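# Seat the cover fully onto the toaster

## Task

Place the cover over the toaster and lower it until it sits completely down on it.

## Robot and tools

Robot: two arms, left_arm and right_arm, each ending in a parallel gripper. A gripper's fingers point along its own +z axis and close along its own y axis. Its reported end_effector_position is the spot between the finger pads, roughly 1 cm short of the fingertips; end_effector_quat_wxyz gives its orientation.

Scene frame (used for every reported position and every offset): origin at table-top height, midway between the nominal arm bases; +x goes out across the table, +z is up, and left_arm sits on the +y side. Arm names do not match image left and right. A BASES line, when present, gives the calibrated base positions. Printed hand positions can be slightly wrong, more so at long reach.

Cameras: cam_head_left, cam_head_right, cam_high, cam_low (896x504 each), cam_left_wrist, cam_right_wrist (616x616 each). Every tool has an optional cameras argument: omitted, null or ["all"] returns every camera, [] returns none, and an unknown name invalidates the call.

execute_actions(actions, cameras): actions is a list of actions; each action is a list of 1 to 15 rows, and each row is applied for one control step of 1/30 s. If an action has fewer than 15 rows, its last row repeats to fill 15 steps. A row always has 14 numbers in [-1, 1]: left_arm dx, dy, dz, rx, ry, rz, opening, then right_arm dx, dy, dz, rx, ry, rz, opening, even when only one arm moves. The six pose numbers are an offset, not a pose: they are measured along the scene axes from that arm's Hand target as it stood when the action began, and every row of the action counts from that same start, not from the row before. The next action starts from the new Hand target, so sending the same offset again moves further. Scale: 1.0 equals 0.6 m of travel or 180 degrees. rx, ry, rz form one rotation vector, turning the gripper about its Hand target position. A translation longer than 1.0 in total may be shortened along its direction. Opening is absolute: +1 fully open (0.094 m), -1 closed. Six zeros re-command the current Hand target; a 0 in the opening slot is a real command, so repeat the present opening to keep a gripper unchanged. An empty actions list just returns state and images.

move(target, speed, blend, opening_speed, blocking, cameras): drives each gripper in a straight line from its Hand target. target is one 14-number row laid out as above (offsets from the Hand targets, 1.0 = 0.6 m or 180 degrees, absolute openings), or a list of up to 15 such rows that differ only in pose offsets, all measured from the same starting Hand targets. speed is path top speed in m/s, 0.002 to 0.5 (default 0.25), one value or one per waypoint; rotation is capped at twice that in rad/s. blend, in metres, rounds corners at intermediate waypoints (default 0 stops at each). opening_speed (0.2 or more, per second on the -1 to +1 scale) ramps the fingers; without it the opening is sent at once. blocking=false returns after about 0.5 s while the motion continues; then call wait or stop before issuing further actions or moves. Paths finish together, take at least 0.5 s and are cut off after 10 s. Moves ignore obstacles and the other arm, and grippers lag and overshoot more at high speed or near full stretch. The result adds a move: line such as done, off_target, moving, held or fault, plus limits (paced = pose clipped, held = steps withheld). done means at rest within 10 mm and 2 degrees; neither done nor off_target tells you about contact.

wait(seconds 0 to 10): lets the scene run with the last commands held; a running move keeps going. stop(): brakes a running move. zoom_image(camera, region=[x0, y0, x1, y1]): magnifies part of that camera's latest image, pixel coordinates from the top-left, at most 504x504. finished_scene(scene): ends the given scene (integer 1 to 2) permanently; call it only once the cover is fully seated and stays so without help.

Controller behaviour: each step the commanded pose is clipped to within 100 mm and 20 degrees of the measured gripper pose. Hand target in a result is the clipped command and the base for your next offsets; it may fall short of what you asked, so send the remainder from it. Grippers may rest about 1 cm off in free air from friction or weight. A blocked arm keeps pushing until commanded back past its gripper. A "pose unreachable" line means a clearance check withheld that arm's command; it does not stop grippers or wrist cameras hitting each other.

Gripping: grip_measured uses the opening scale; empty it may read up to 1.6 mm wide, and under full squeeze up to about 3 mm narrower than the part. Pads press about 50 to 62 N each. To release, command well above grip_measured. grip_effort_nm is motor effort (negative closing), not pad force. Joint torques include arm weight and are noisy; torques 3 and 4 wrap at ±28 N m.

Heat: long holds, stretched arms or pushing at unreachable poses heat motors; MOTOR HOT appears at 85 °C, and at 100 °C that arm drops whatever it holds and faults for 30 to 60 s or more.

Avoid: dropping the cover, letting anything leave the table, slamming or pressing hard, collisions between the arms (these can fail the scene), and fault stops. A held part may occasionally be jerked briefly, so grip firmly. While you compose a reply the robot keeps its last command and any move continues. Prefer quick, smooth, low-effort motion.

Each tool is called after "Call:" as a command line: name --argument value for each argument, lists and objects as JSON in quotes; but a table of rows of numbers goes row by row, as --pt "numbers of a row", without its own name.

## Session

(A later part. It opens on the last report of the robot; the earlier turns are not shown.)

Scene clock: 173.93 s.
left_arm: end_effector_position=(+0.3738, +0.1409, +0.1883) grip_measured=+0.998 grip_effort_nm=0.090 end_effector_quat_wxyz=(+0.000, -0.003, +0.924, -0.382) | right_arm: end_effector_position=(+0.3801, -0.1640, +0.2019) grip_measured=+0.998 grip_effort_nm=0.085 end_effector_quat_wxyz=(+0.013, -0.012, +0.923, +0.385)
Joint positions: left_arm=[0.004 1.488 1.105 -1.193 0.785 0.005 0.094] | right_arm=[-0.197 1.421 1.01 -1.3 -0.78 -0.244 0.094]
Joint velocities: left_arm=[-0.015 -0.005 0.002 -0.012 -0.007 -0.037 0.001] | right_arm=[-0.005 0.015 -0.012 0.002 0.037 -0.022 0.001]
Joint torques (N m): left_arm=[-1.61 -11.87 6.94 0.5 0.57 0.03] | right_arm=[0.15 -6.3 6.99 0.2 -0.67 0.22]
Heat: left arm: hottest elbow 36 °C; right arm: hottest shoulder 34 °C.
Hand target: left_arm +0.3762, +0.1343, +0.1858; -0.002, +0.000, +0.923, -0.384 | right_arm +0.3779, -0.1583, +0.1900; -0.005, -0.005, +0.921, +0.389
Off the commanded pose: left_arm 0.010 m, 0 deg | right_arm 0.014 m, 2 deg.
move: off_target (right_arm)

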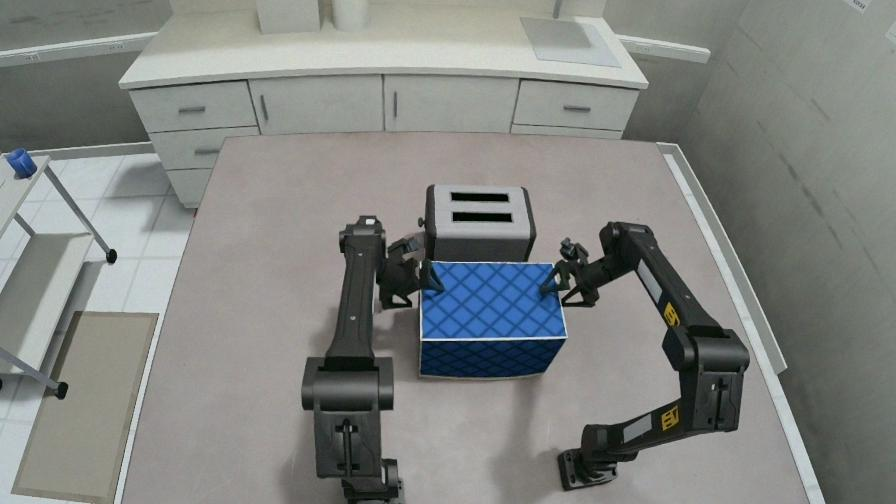

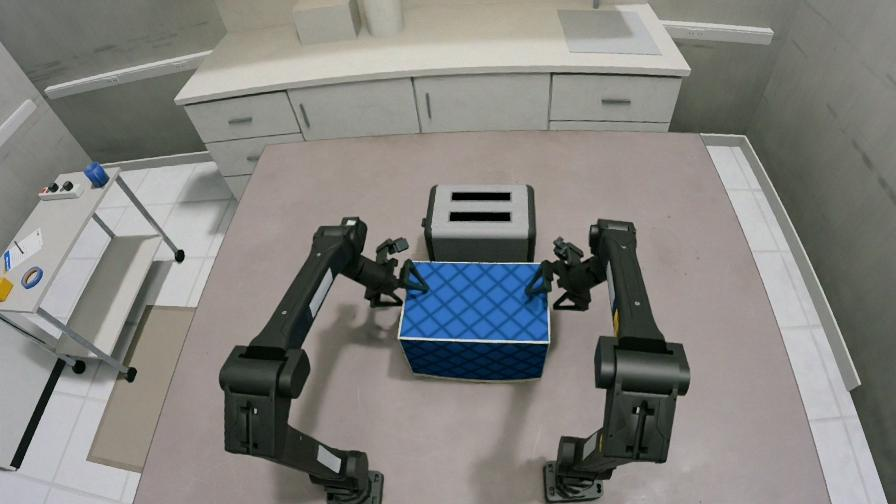

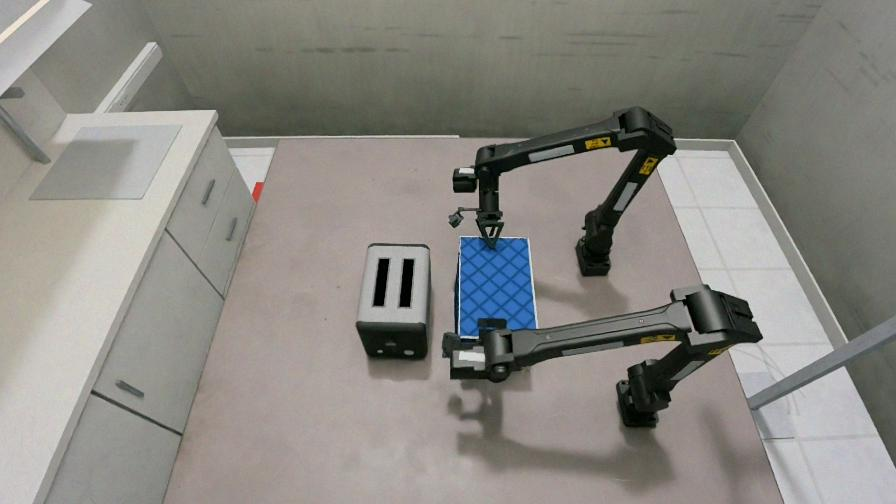

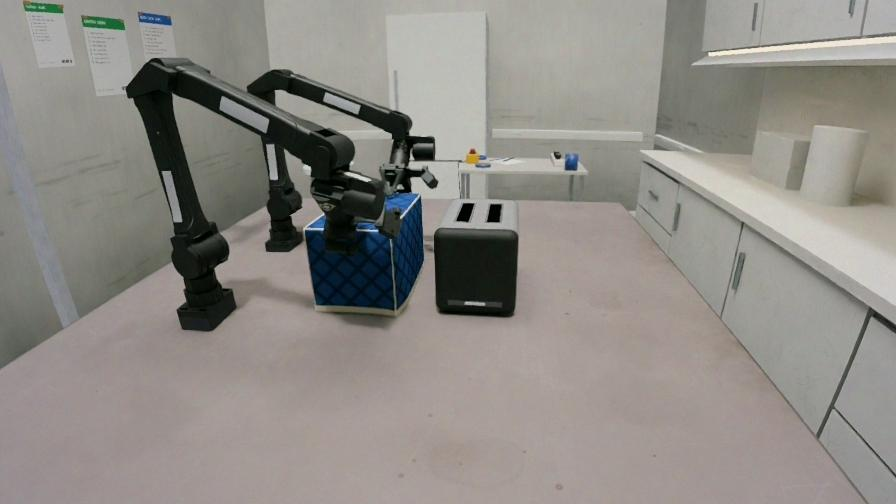

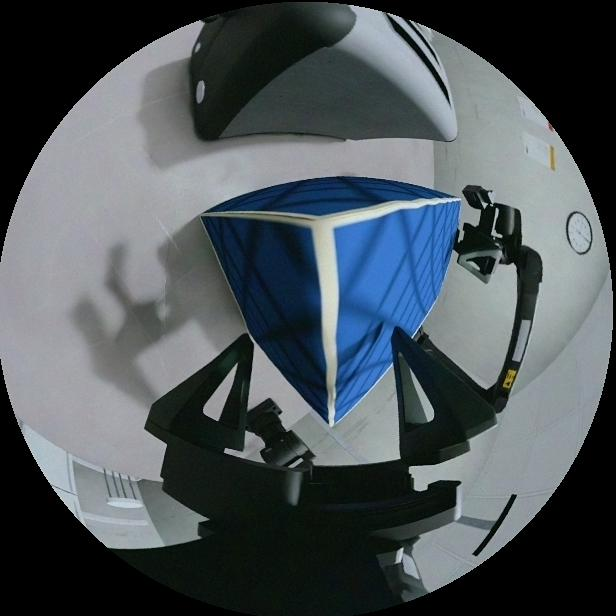

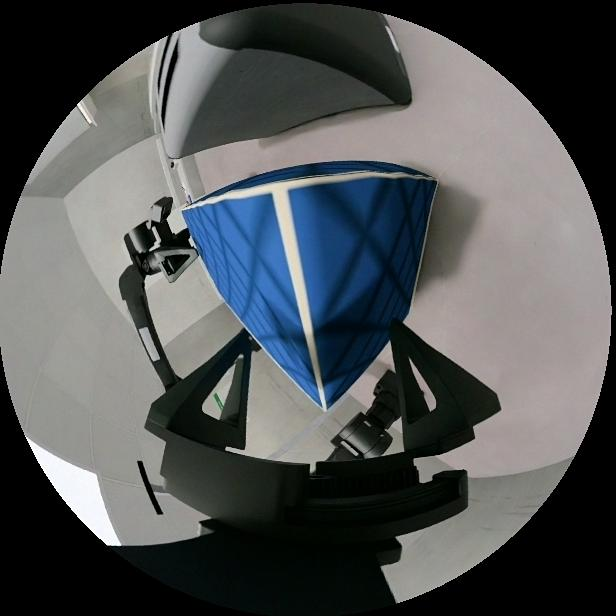

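Call:
move --target '[0.0,-0.015,-0.015,0,0,0,-1,0.0,0.015,-0.025,0,0,0,-1]' --speed 0.04 --opening_speed 1

Scene clock: 179.03 s.
left_arm: end_effector_position=(+0.3728, +0.1268, +0.1832) grip_measured=-0.895 grip_effort_nm=-1.023 end_effector_quat_wxyz=(+0.001, +0.002, +0.922, -0.387) | right_arm: end_effector_position=(+0.3800, -0.1502, +0.1882) grip_measured=-0.912 grip_effort_nm=-0.999 end_effector_quat_wxyz=(+0.012, -0.014, +0.920, +0.390)
Joint positions: left_arm=[-0.027 1.488 1.086 -1.147 0.795 -0.026 0.005] | right_arm=[-0.164 1.431 0.978 -1.234 -0.796 -0.207 0.004]
Joint velocities: left_arm=[0.005 -0.015 -0.002 -0.002 -0.022 0.051 -0.001] | right_arm=[-0.005 0.005 0.002 -0.017 -0.051 -0.037 0]
Joint torques (N m): left_arm=[-0.56 -11.34 6.82 0.49 0.18 0.01] | right_arm=[-0.67 -6.36 6.86 0.29 -0.25 0.2]
Heat: left arm: hottest elbow 35 °C; right arm: hottest shoulder 34 °C.
Hand target: left_arm +0.3762, +0.1254, +0.1767; -0.002, +0.000, +0.923, -0.384 | right_arm +0.3776, -0.1492, +0.1751; -0.005, -0.004, +0.921, +0.389
Off the commanded pose: left_arm 0.007 m, 1 deg | right_arm 0.013 m, 2 deg.
move: off_target (right_arm)

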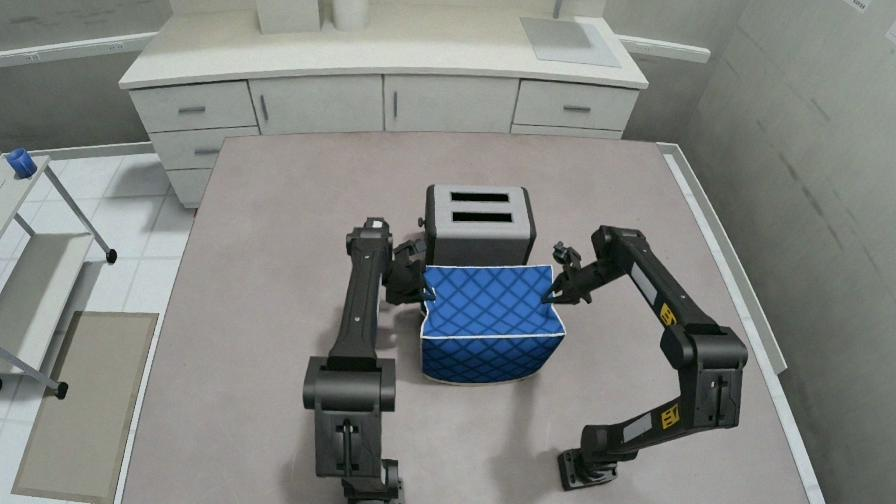

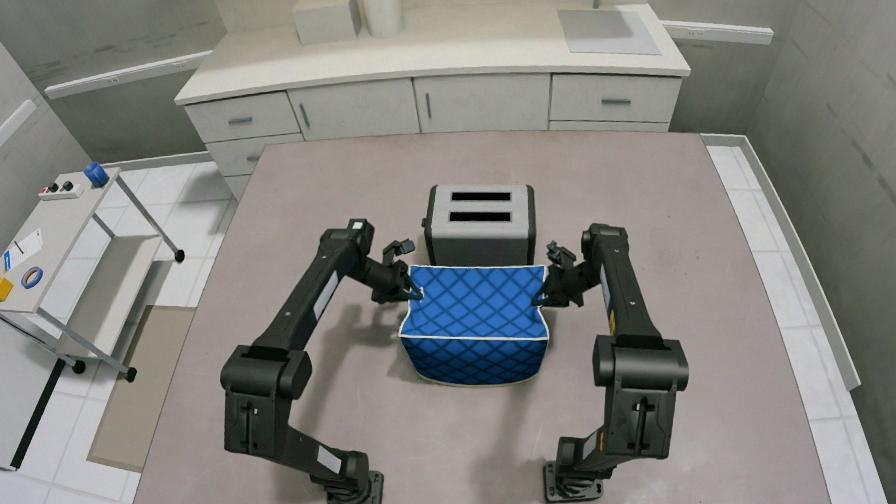

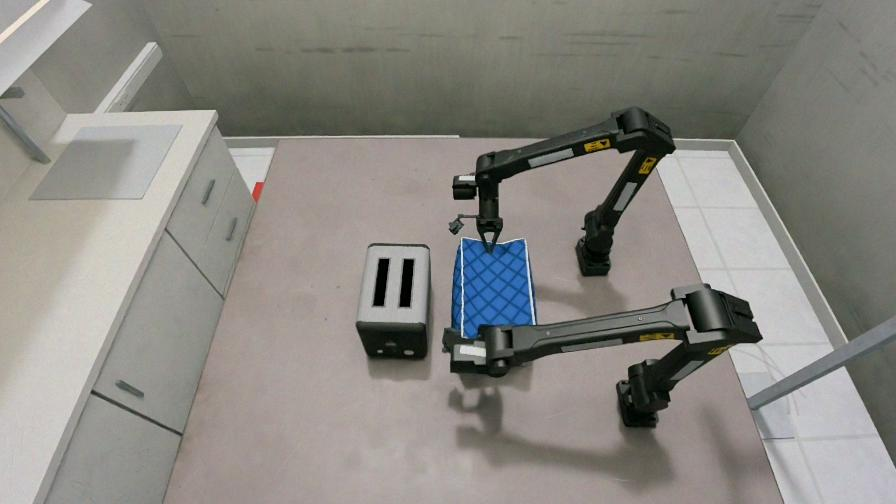

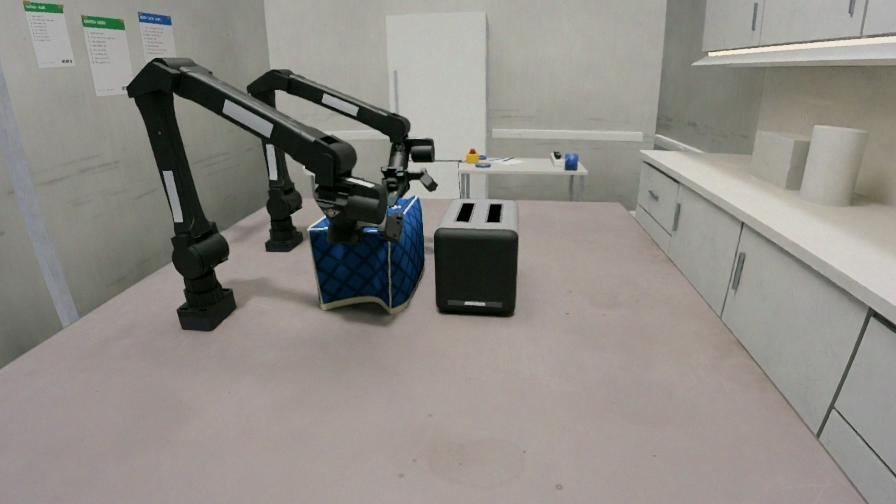

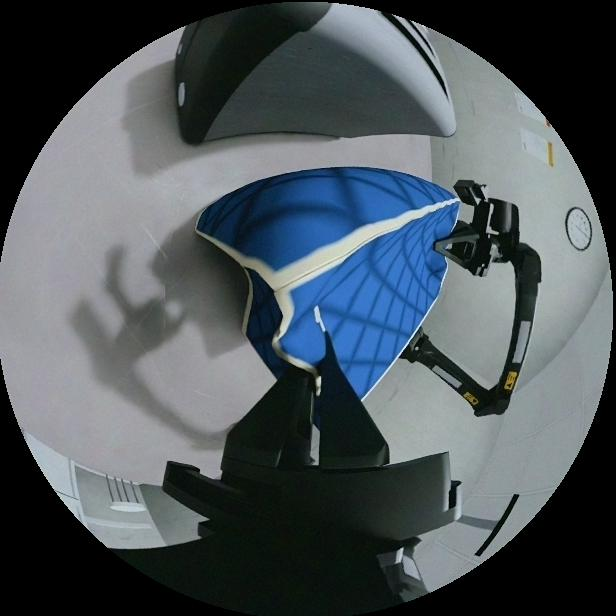

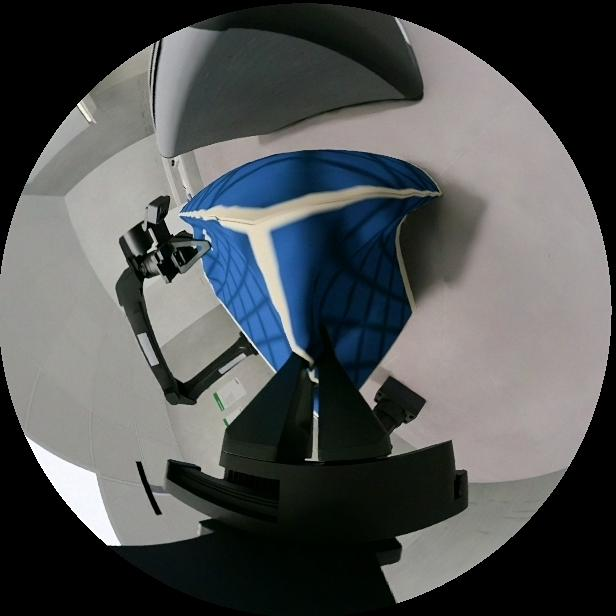

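Call:
move --pt "0.0 0.035 0.05 0 0 0 -1 0.0 -0.035 0.05 0 0 0 -1" --pt "0.0 0.04 0.42 0 0 0 -1 0.0 -0.04 0.42 0 0 0 -1" --speed 0.12

Scene clock: 198.60 s.
left_arm: end_effector_position=(+0.3695, +0.1263, +0.4053) grip_measured=-0.895 grip_effort_nm=-1.028 end_effector_quat_wxyz=(+0.018, -0.005, +0.919, -0.393) | right_arm: end_effector_position=(+0.3722, -0.1539, +0.4023) grip_measured=-0.917 grip_effort_nm=-1.033 end_effector_quat_wxyz=(+0.060, +0.018, +0.920, +0.388)
Joint positions: left_arm=[-0.025 1.39 1.572 -1.678 0.807 -0.061 0.005] | right_arm=[-0.181 1.242 1.375 -1.675 -0.807 -0.093 0.004]
Joint velocities: left_arm=[-0.005 -0.015 0.007 -0.007 -0.037 0.022 0.001] | right_arm=[-0.005 -0.005 -0.007 -0.002 0.007 -0.007 -0.001]
Joint torques (N m): left_arm=[2.55 -13.27 10.56 -0.28 -0.02 -0.02] | right_arm=[-4.54 -7.36 14.37 0.12 0.03 0.32]
Heat: left arm: hottest elbow 35 °C; right arm: hottest shoulder 33 °C.
Hand target: left_arm +0.3753, +0.1457, +0.4285; -0.003, +0.001, +0.923, -0.384 | right_arm +0.3807, -0.1742, +0.4278; -0.005, -0.004, +0.921, +0.389
Off the commanded pose: left_arm 0.034 m, 3 deg | right_arm 0.032 m, 8 deg.
joint sent to its limit (left arm) — joint 4 (wrist pitch), lower limit. The joint targets are off in position and orientation.
joint sent to its limit (right arm) — joint 4 (wrist pitch), lower limit. The joint targets are off in orientation, not in position.
move: off_target (left_arm, right_arm)

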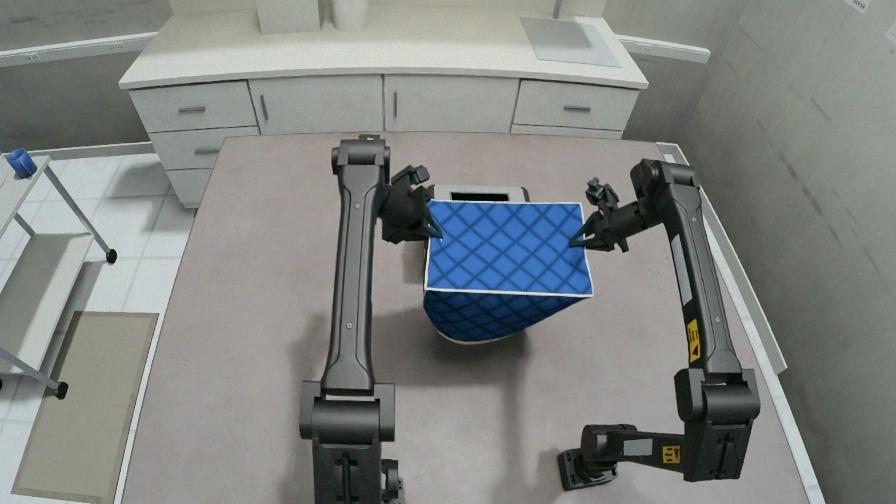

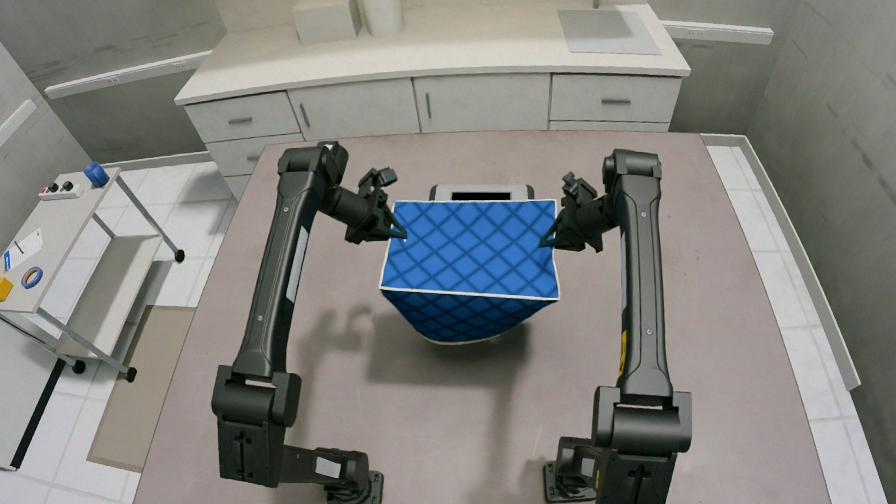

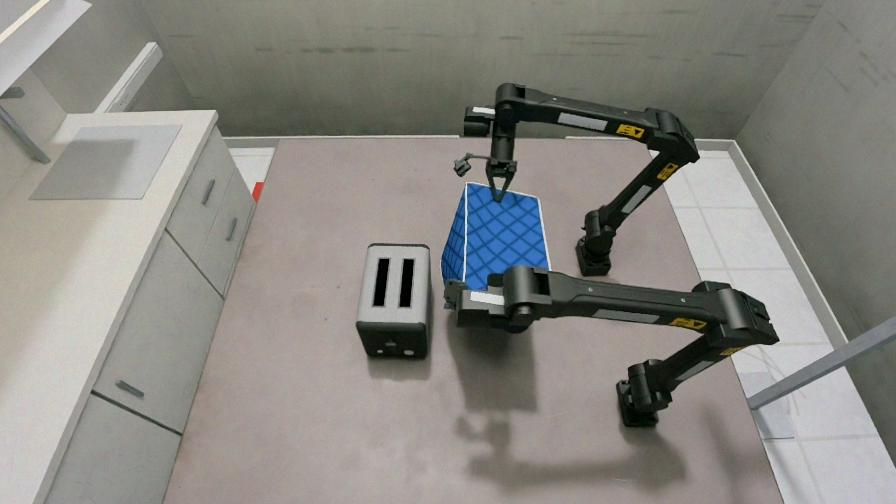

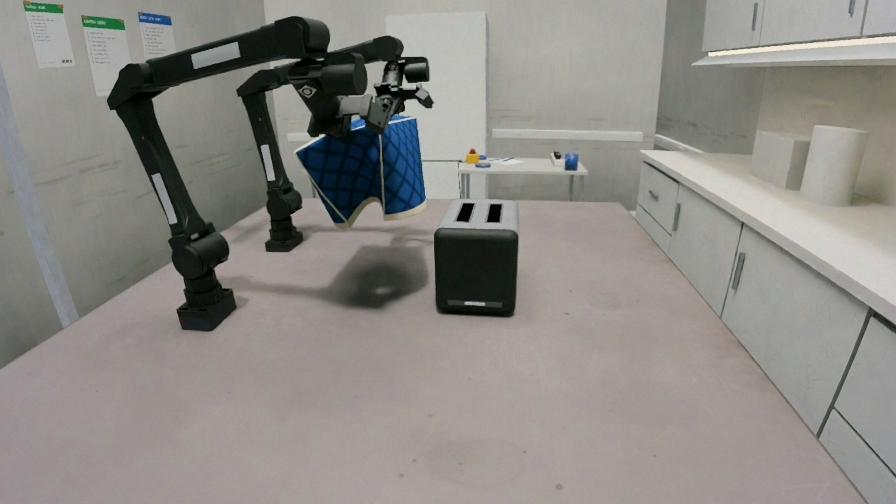

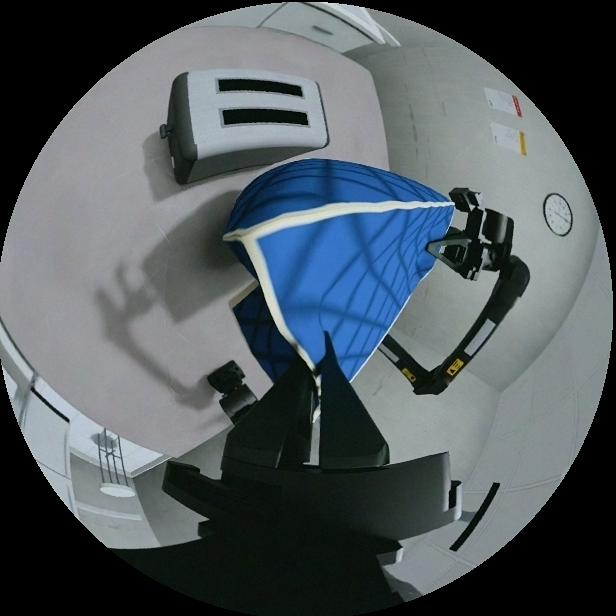

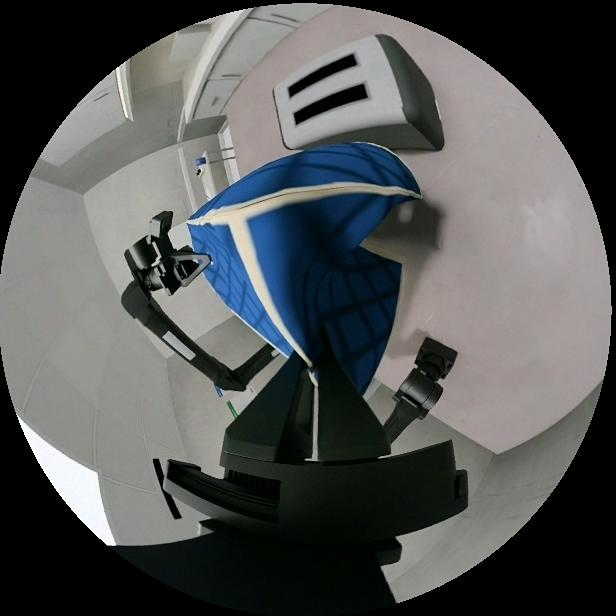

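Call:
move --pt "0.03 0.01 0.08 0.22 0 0 -1 0.03 -0.01 0.08 -0.22 0 0 -1" --pt "0.39 0.0 0.1 0.22 0 0 -1 0.37 -0.02 0.1 -0.22 0 0 -1" --speed 0.12

Scene clock: 217.40 s.
left_arm: end_effector_position=(+0.5982, +0.1090, +0.4769) grip_measured=-0.896 grip_effort_nm=-1.023 end_effector_quat_wxyz=(+0.228, +0.015, +0.966, -0.121) | right_arm: end_effector_position=(+0.5903, -0.1592, +0.4765) grip_measured=-0.917 grip_effort_nm=-1.033 end_effector_quat_wxyz=(+0.181, +0.001, +0.979, +0.098)
Joint positions: left_arm=[-0.195 1.946 2.558 -1.681 0.154 -0.198 0.005] | right_arm=[0.03 1.746 2.23 -1.674 -0.167 0.102 0.004]
Joint velocities: left_arm=[-0.015 -0.005 0.002 -0.007 -0.051 -0.037 -0.001] | right_arm=[-0.015 0.005 -0.002 -0.022 0.022 -0.037 0]
Joint torques (N m): left_arm=[3.84 -19.31 10.04 0.35 -0.42 0.11] | right_arm=[-4.31 -11.63 13.68 0.61 0.73 -0.09]
Heat: left arm: hottest elbow 35 °C; right arm: hottest shoulder 33 °C.
Hand target: left_arm +0.6095, +0.1431, +0.4905; +0.065, +0.006, +0.995, -0.070 | right_arm +0.6038, -0.1860, +0.4862; +0.012, -0.001, +0.998, +0.061
Off the commanded pose: left_arm 0.040 m, 28 deg; orientation clipped | right_arm 0.032 m, 22 deg; orientation clipped.
joint sent to its limit (left arm) — joint 4 (wrist pitch), lower limit. The joint targets are off in position and orientation.
joint sent to its limit (right arm) — joint 4 (wrist pitch), lower limit. The joint targets are off in orientation, not in position.
move: off_target (left_arm, right_arm); limits=paced

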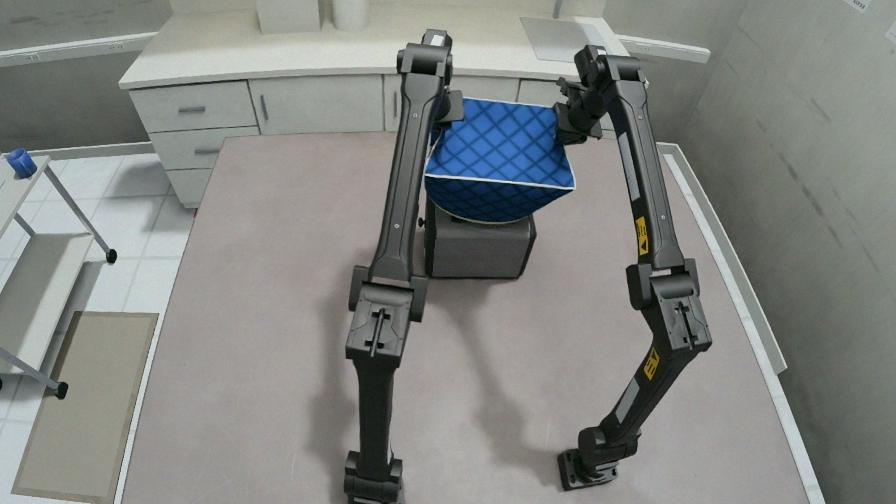

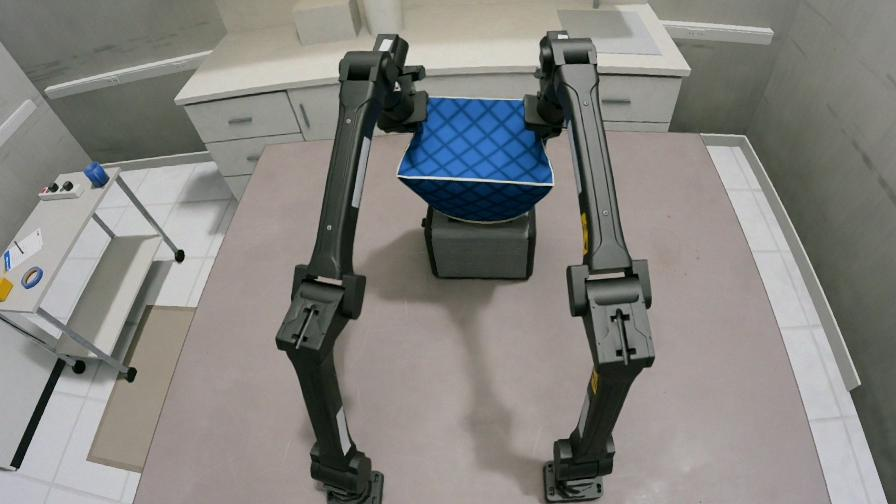

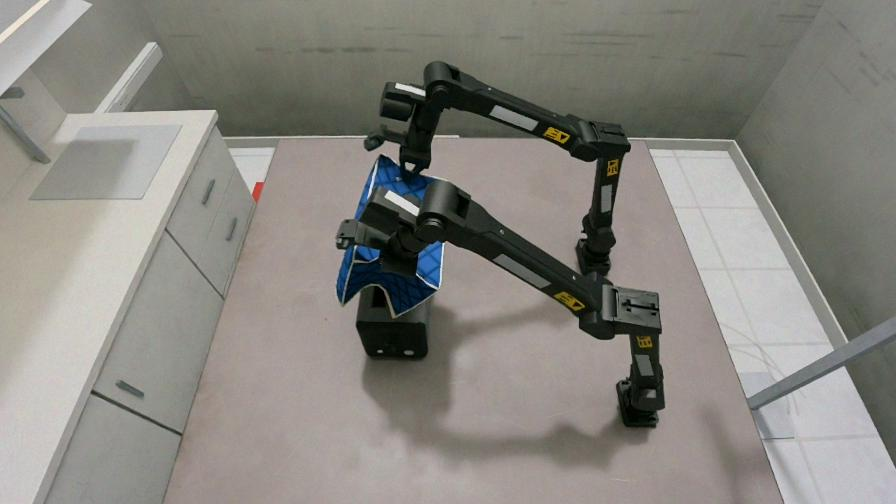

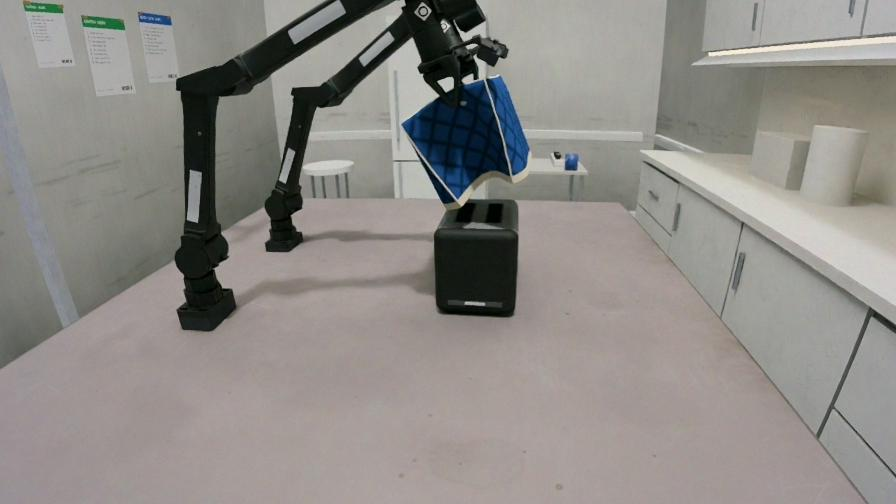

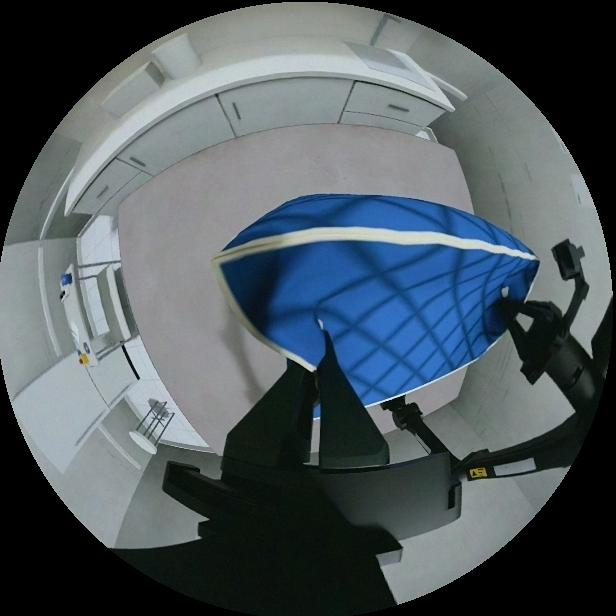

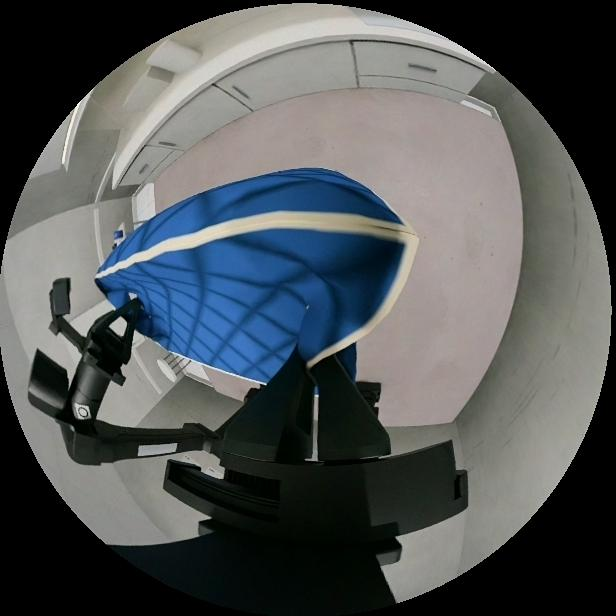

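Call:
move --target '[-0.1,-0.01,-0.06,0,0,0,-1,-0.087,0.01,-0.05,0,0,0,-1]' --speed 0.1

Scene clock: 226.83 s.
left_arm: end_effector_position=(+0.5562, +0.1131, +0.4306) grip_measured=-0.896 grip_effort_nm=-1.018 end_effector_quat_wxyz=(+0.153, +0.013, +0.982, -0.108) | right_arm: end_effector_position=(+0.5612, -0.1588, +0.4439) grip_measured=-0.917 grip_effort_nm=-1.033 end_effector_quat_wxyz=(+0.135, +0.003, +0.986, +0.095)
Joint positions: left_arm=[-0.201 1.835 2.291 -1.681 0.155 -0.197 0.005] | right_arm=[0.034 1.685 2.074 -1.674 -0.167 0.101 0.004]
Joint velocities: left_arm=[0.005 -0.005 -0.017 -0.002 -0.051 0.007 0] | right_arm=[-0.005 -0.024 -0.017 -0.012 -0.037 -0.007 0]
Joint torques (N m): left_arm=[2.14 -22.65 7.35 0.28 -1.06 0.06] | right_arm=[-3.08 -15.03 8.03 0.44 1.12 -0.06]
Heat: left arm: hottest elbow 36 °C; right arm: hottest shoulder 33 °C.
Hand target: left_arm +0.5493, +0.1379, +0.4536; +0.065, +0.005, +0.995, -0.070 | right_arm +0.5514, -0.1801, +0.4566; +0.012, -0.001, +0.998, +0.061
Off the commanded pose: left_arm 0.035 m, 11 deg | right_arm 0.026 m, 15 deg.
joint sent to its limit (left arm) — joint 4 (wrist pitch), lower limit. The joint targets are off in orientation, not in position.
joint sent to its limit (right arm) — joint 4 (wrist pitch), lower limit. The joint targets are off in orientation, not in position.
move: off_target (left_arm, right_arm)

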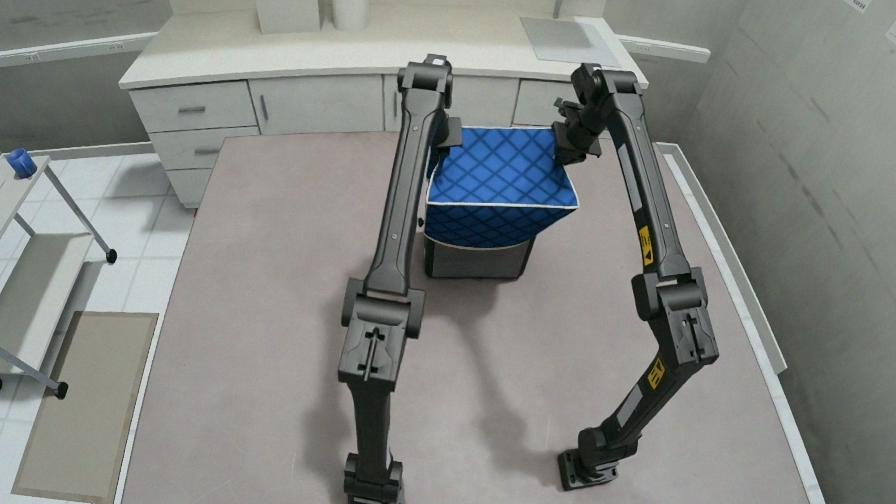

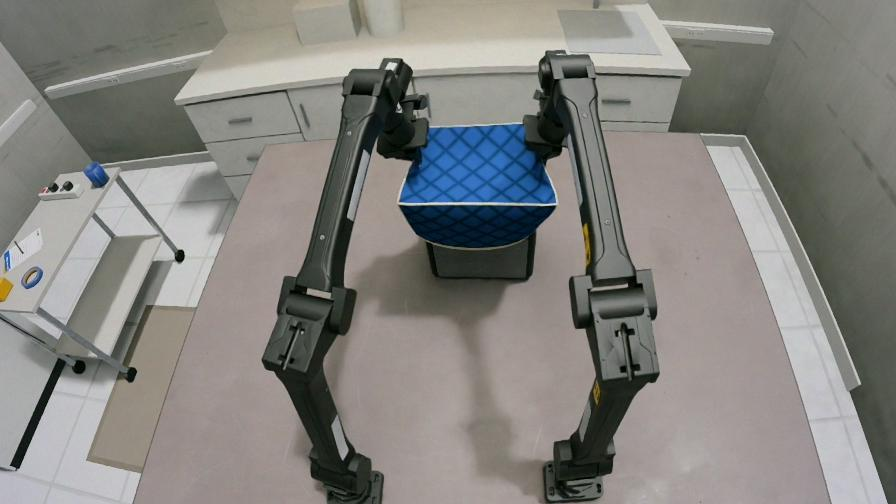

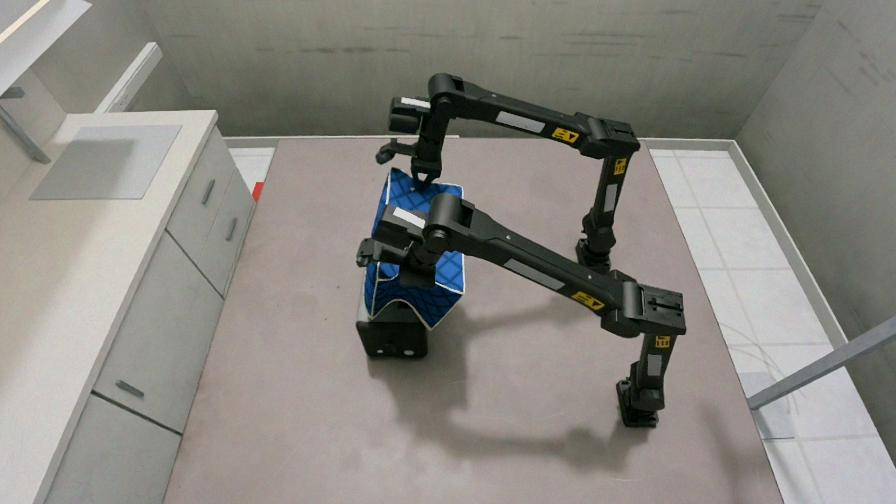

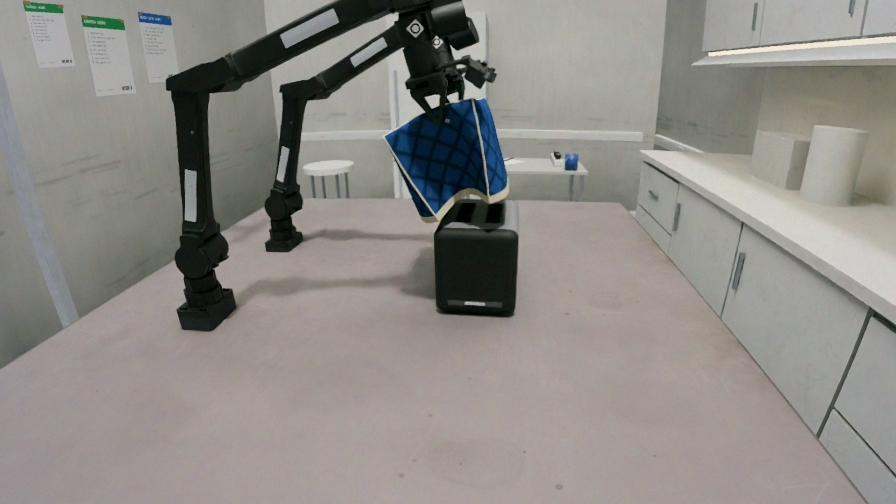

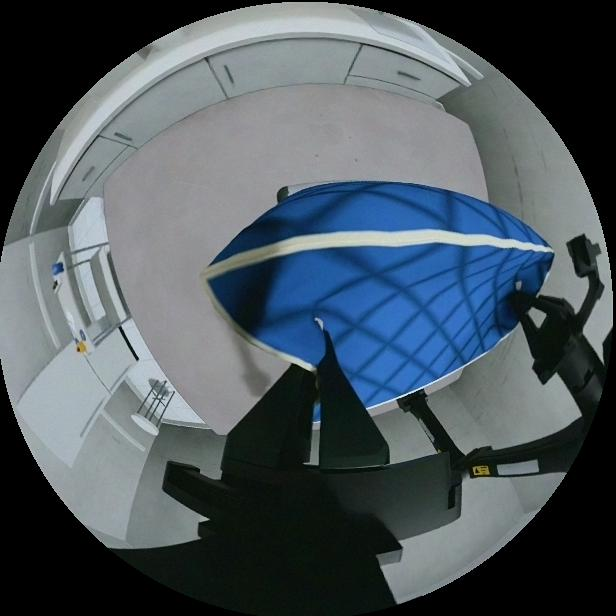

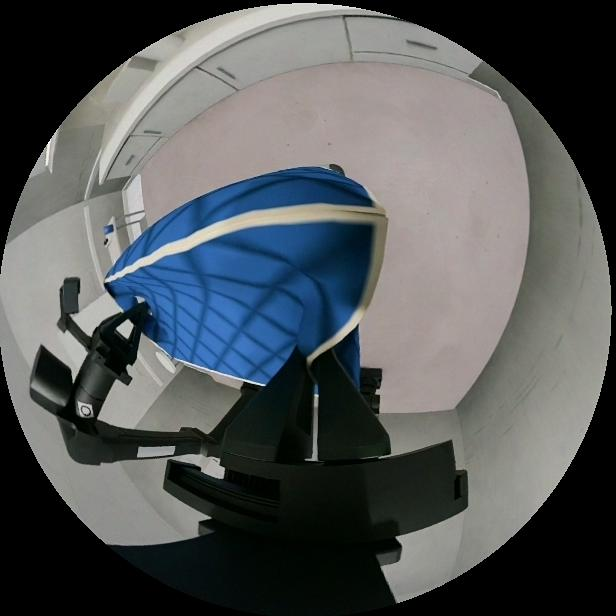

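Call:
move --target '[0.01,0,-0.083,0,0,0,-1,0.0,0,-0.105,0,0,0,-1]' --speed 0.08

Scene clock: 234.13 s.
left_arm: end_effector_position=(+0.5504, +0.1131, +0.4012) grip_measured=-0.896 grip_effort_nm=-1.028 end_effector_quat_wxyz=(+0.120, +0.014, +0.987, -0.102) | right_arm: end_effector_position=(+0.5500, -0.1579, +0.4021) grip_measured=-0.917 grip_effort_nm=-1.038 end_effector_quat_wxyz=(+0.086, -0.002, +0.992, +0.090)
Joint positions: left_arm=[-0.203 1.834 2.221 -1.681 0.155 -0.191 0.005] | right_arm=[0.037 1.685 1.974 -1.674 -0.167 0.085 0.004]
Joint velocities: left_arm=[-0.005 0.005 -0.002 -0.002 -0.007 0.022 0] | right_arm=[0.005 -0.015 0.002 0.002 0.022 -0.051 0]
Joint torques (N m): left_arm=[2.78 -19.9 7.5 0.14 -1.23 0.14] | right_arm=[-3.19 -12.4 7.92 0.28 1.44 -0.11]
Heat: left arm: hottest elbow 36 °C; right arm: hottest shoulder 34 °C.
Hand target: left_arm +0.5553, +0.1385, +0.4039; +0.065, +0.004, +0.995, -0.070 | right_arm +0.5506, -0.1801, +0.3932; +0.012, -0.001, +0.998, +0.061
Off the commanded pose: left_arm 0.025 m, 7 deg | right_arm 0.024 m, 9 deg.
joint sent to its limit (left arm) — joint 4 (wrist pitch), lower limit. The joint targets are off in orientation, not in position.
joint sent to its limit (right arm) — joint 4 (wrist pitch), lower limit. The joint targets are off in orientation, not in position.
move: off_target (left_arm, right_arm)

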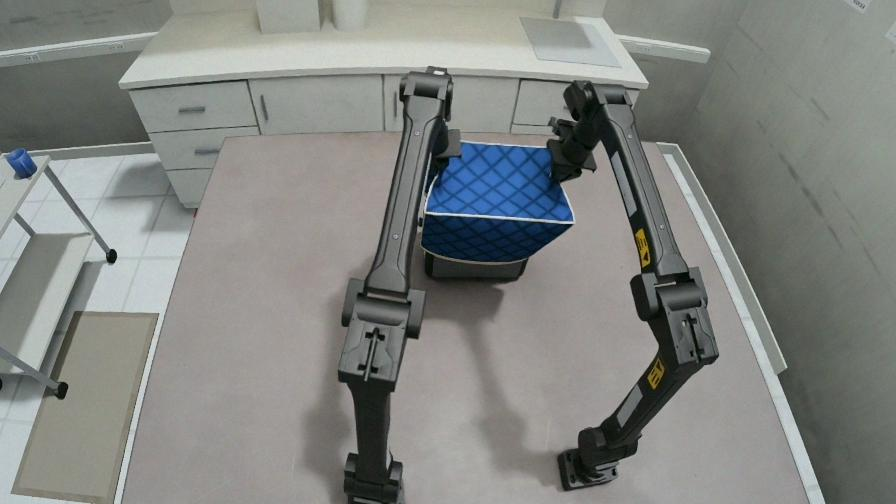

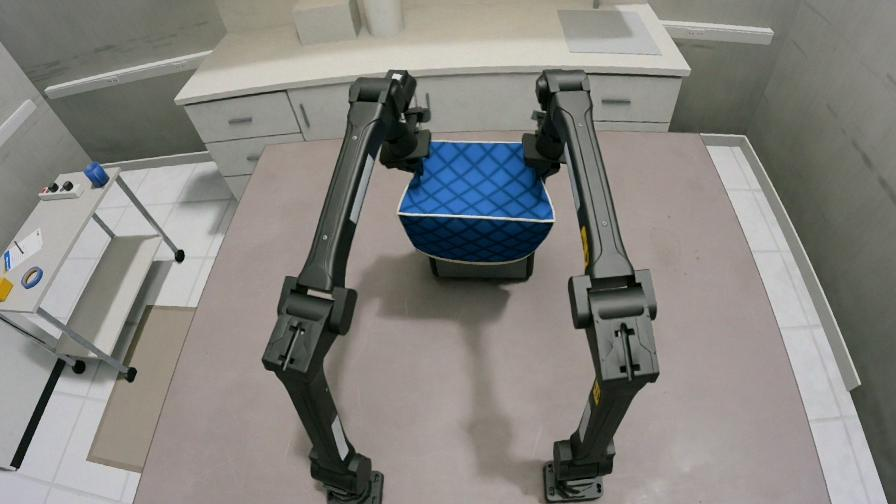

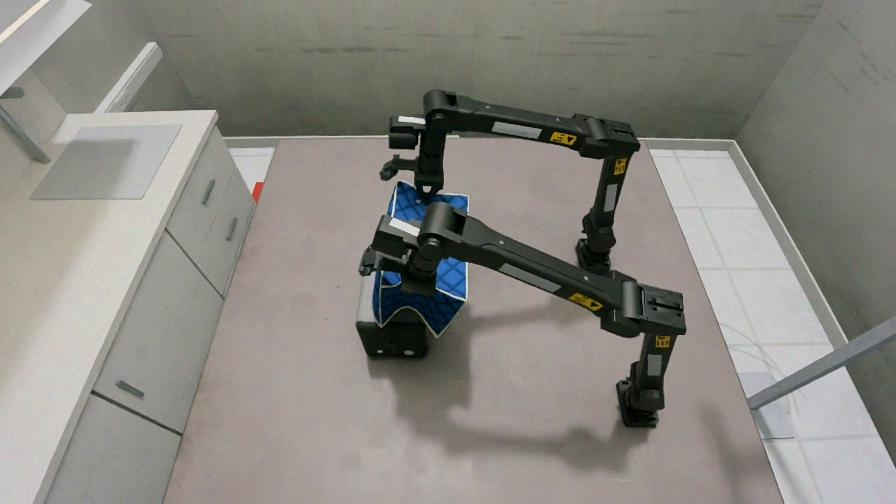

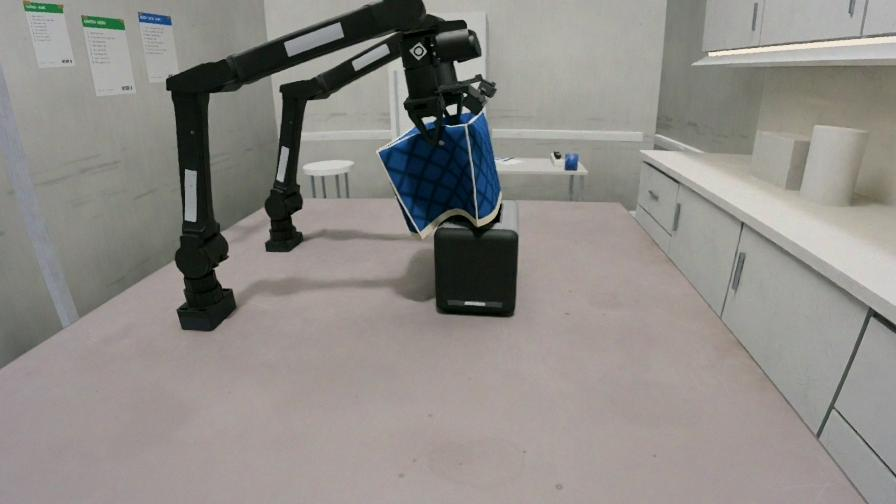

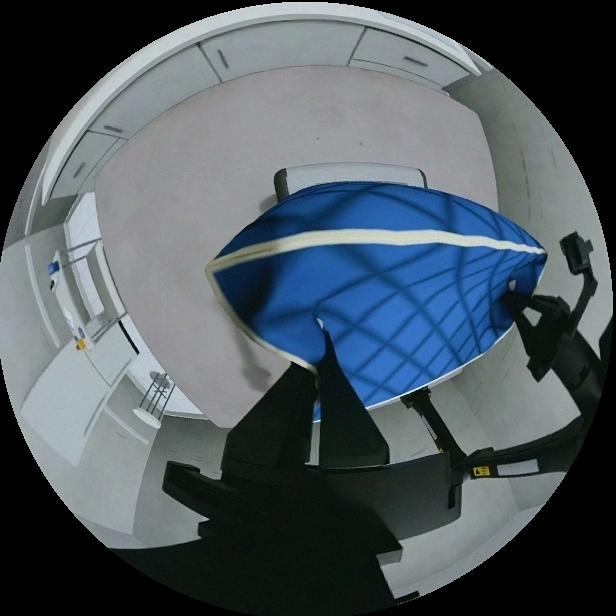

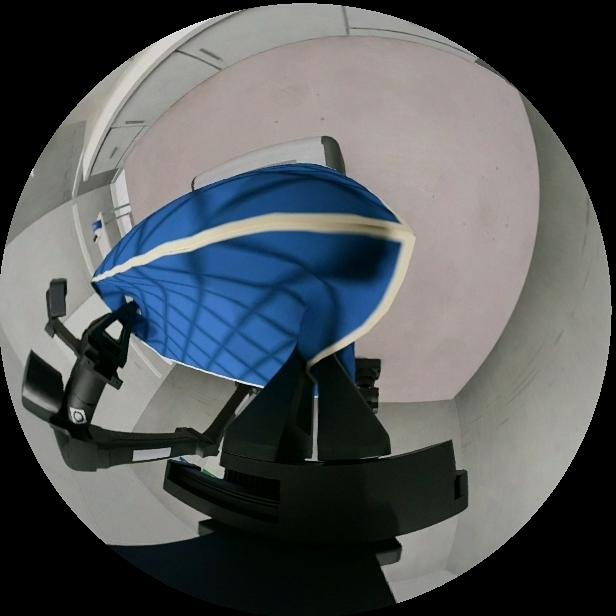

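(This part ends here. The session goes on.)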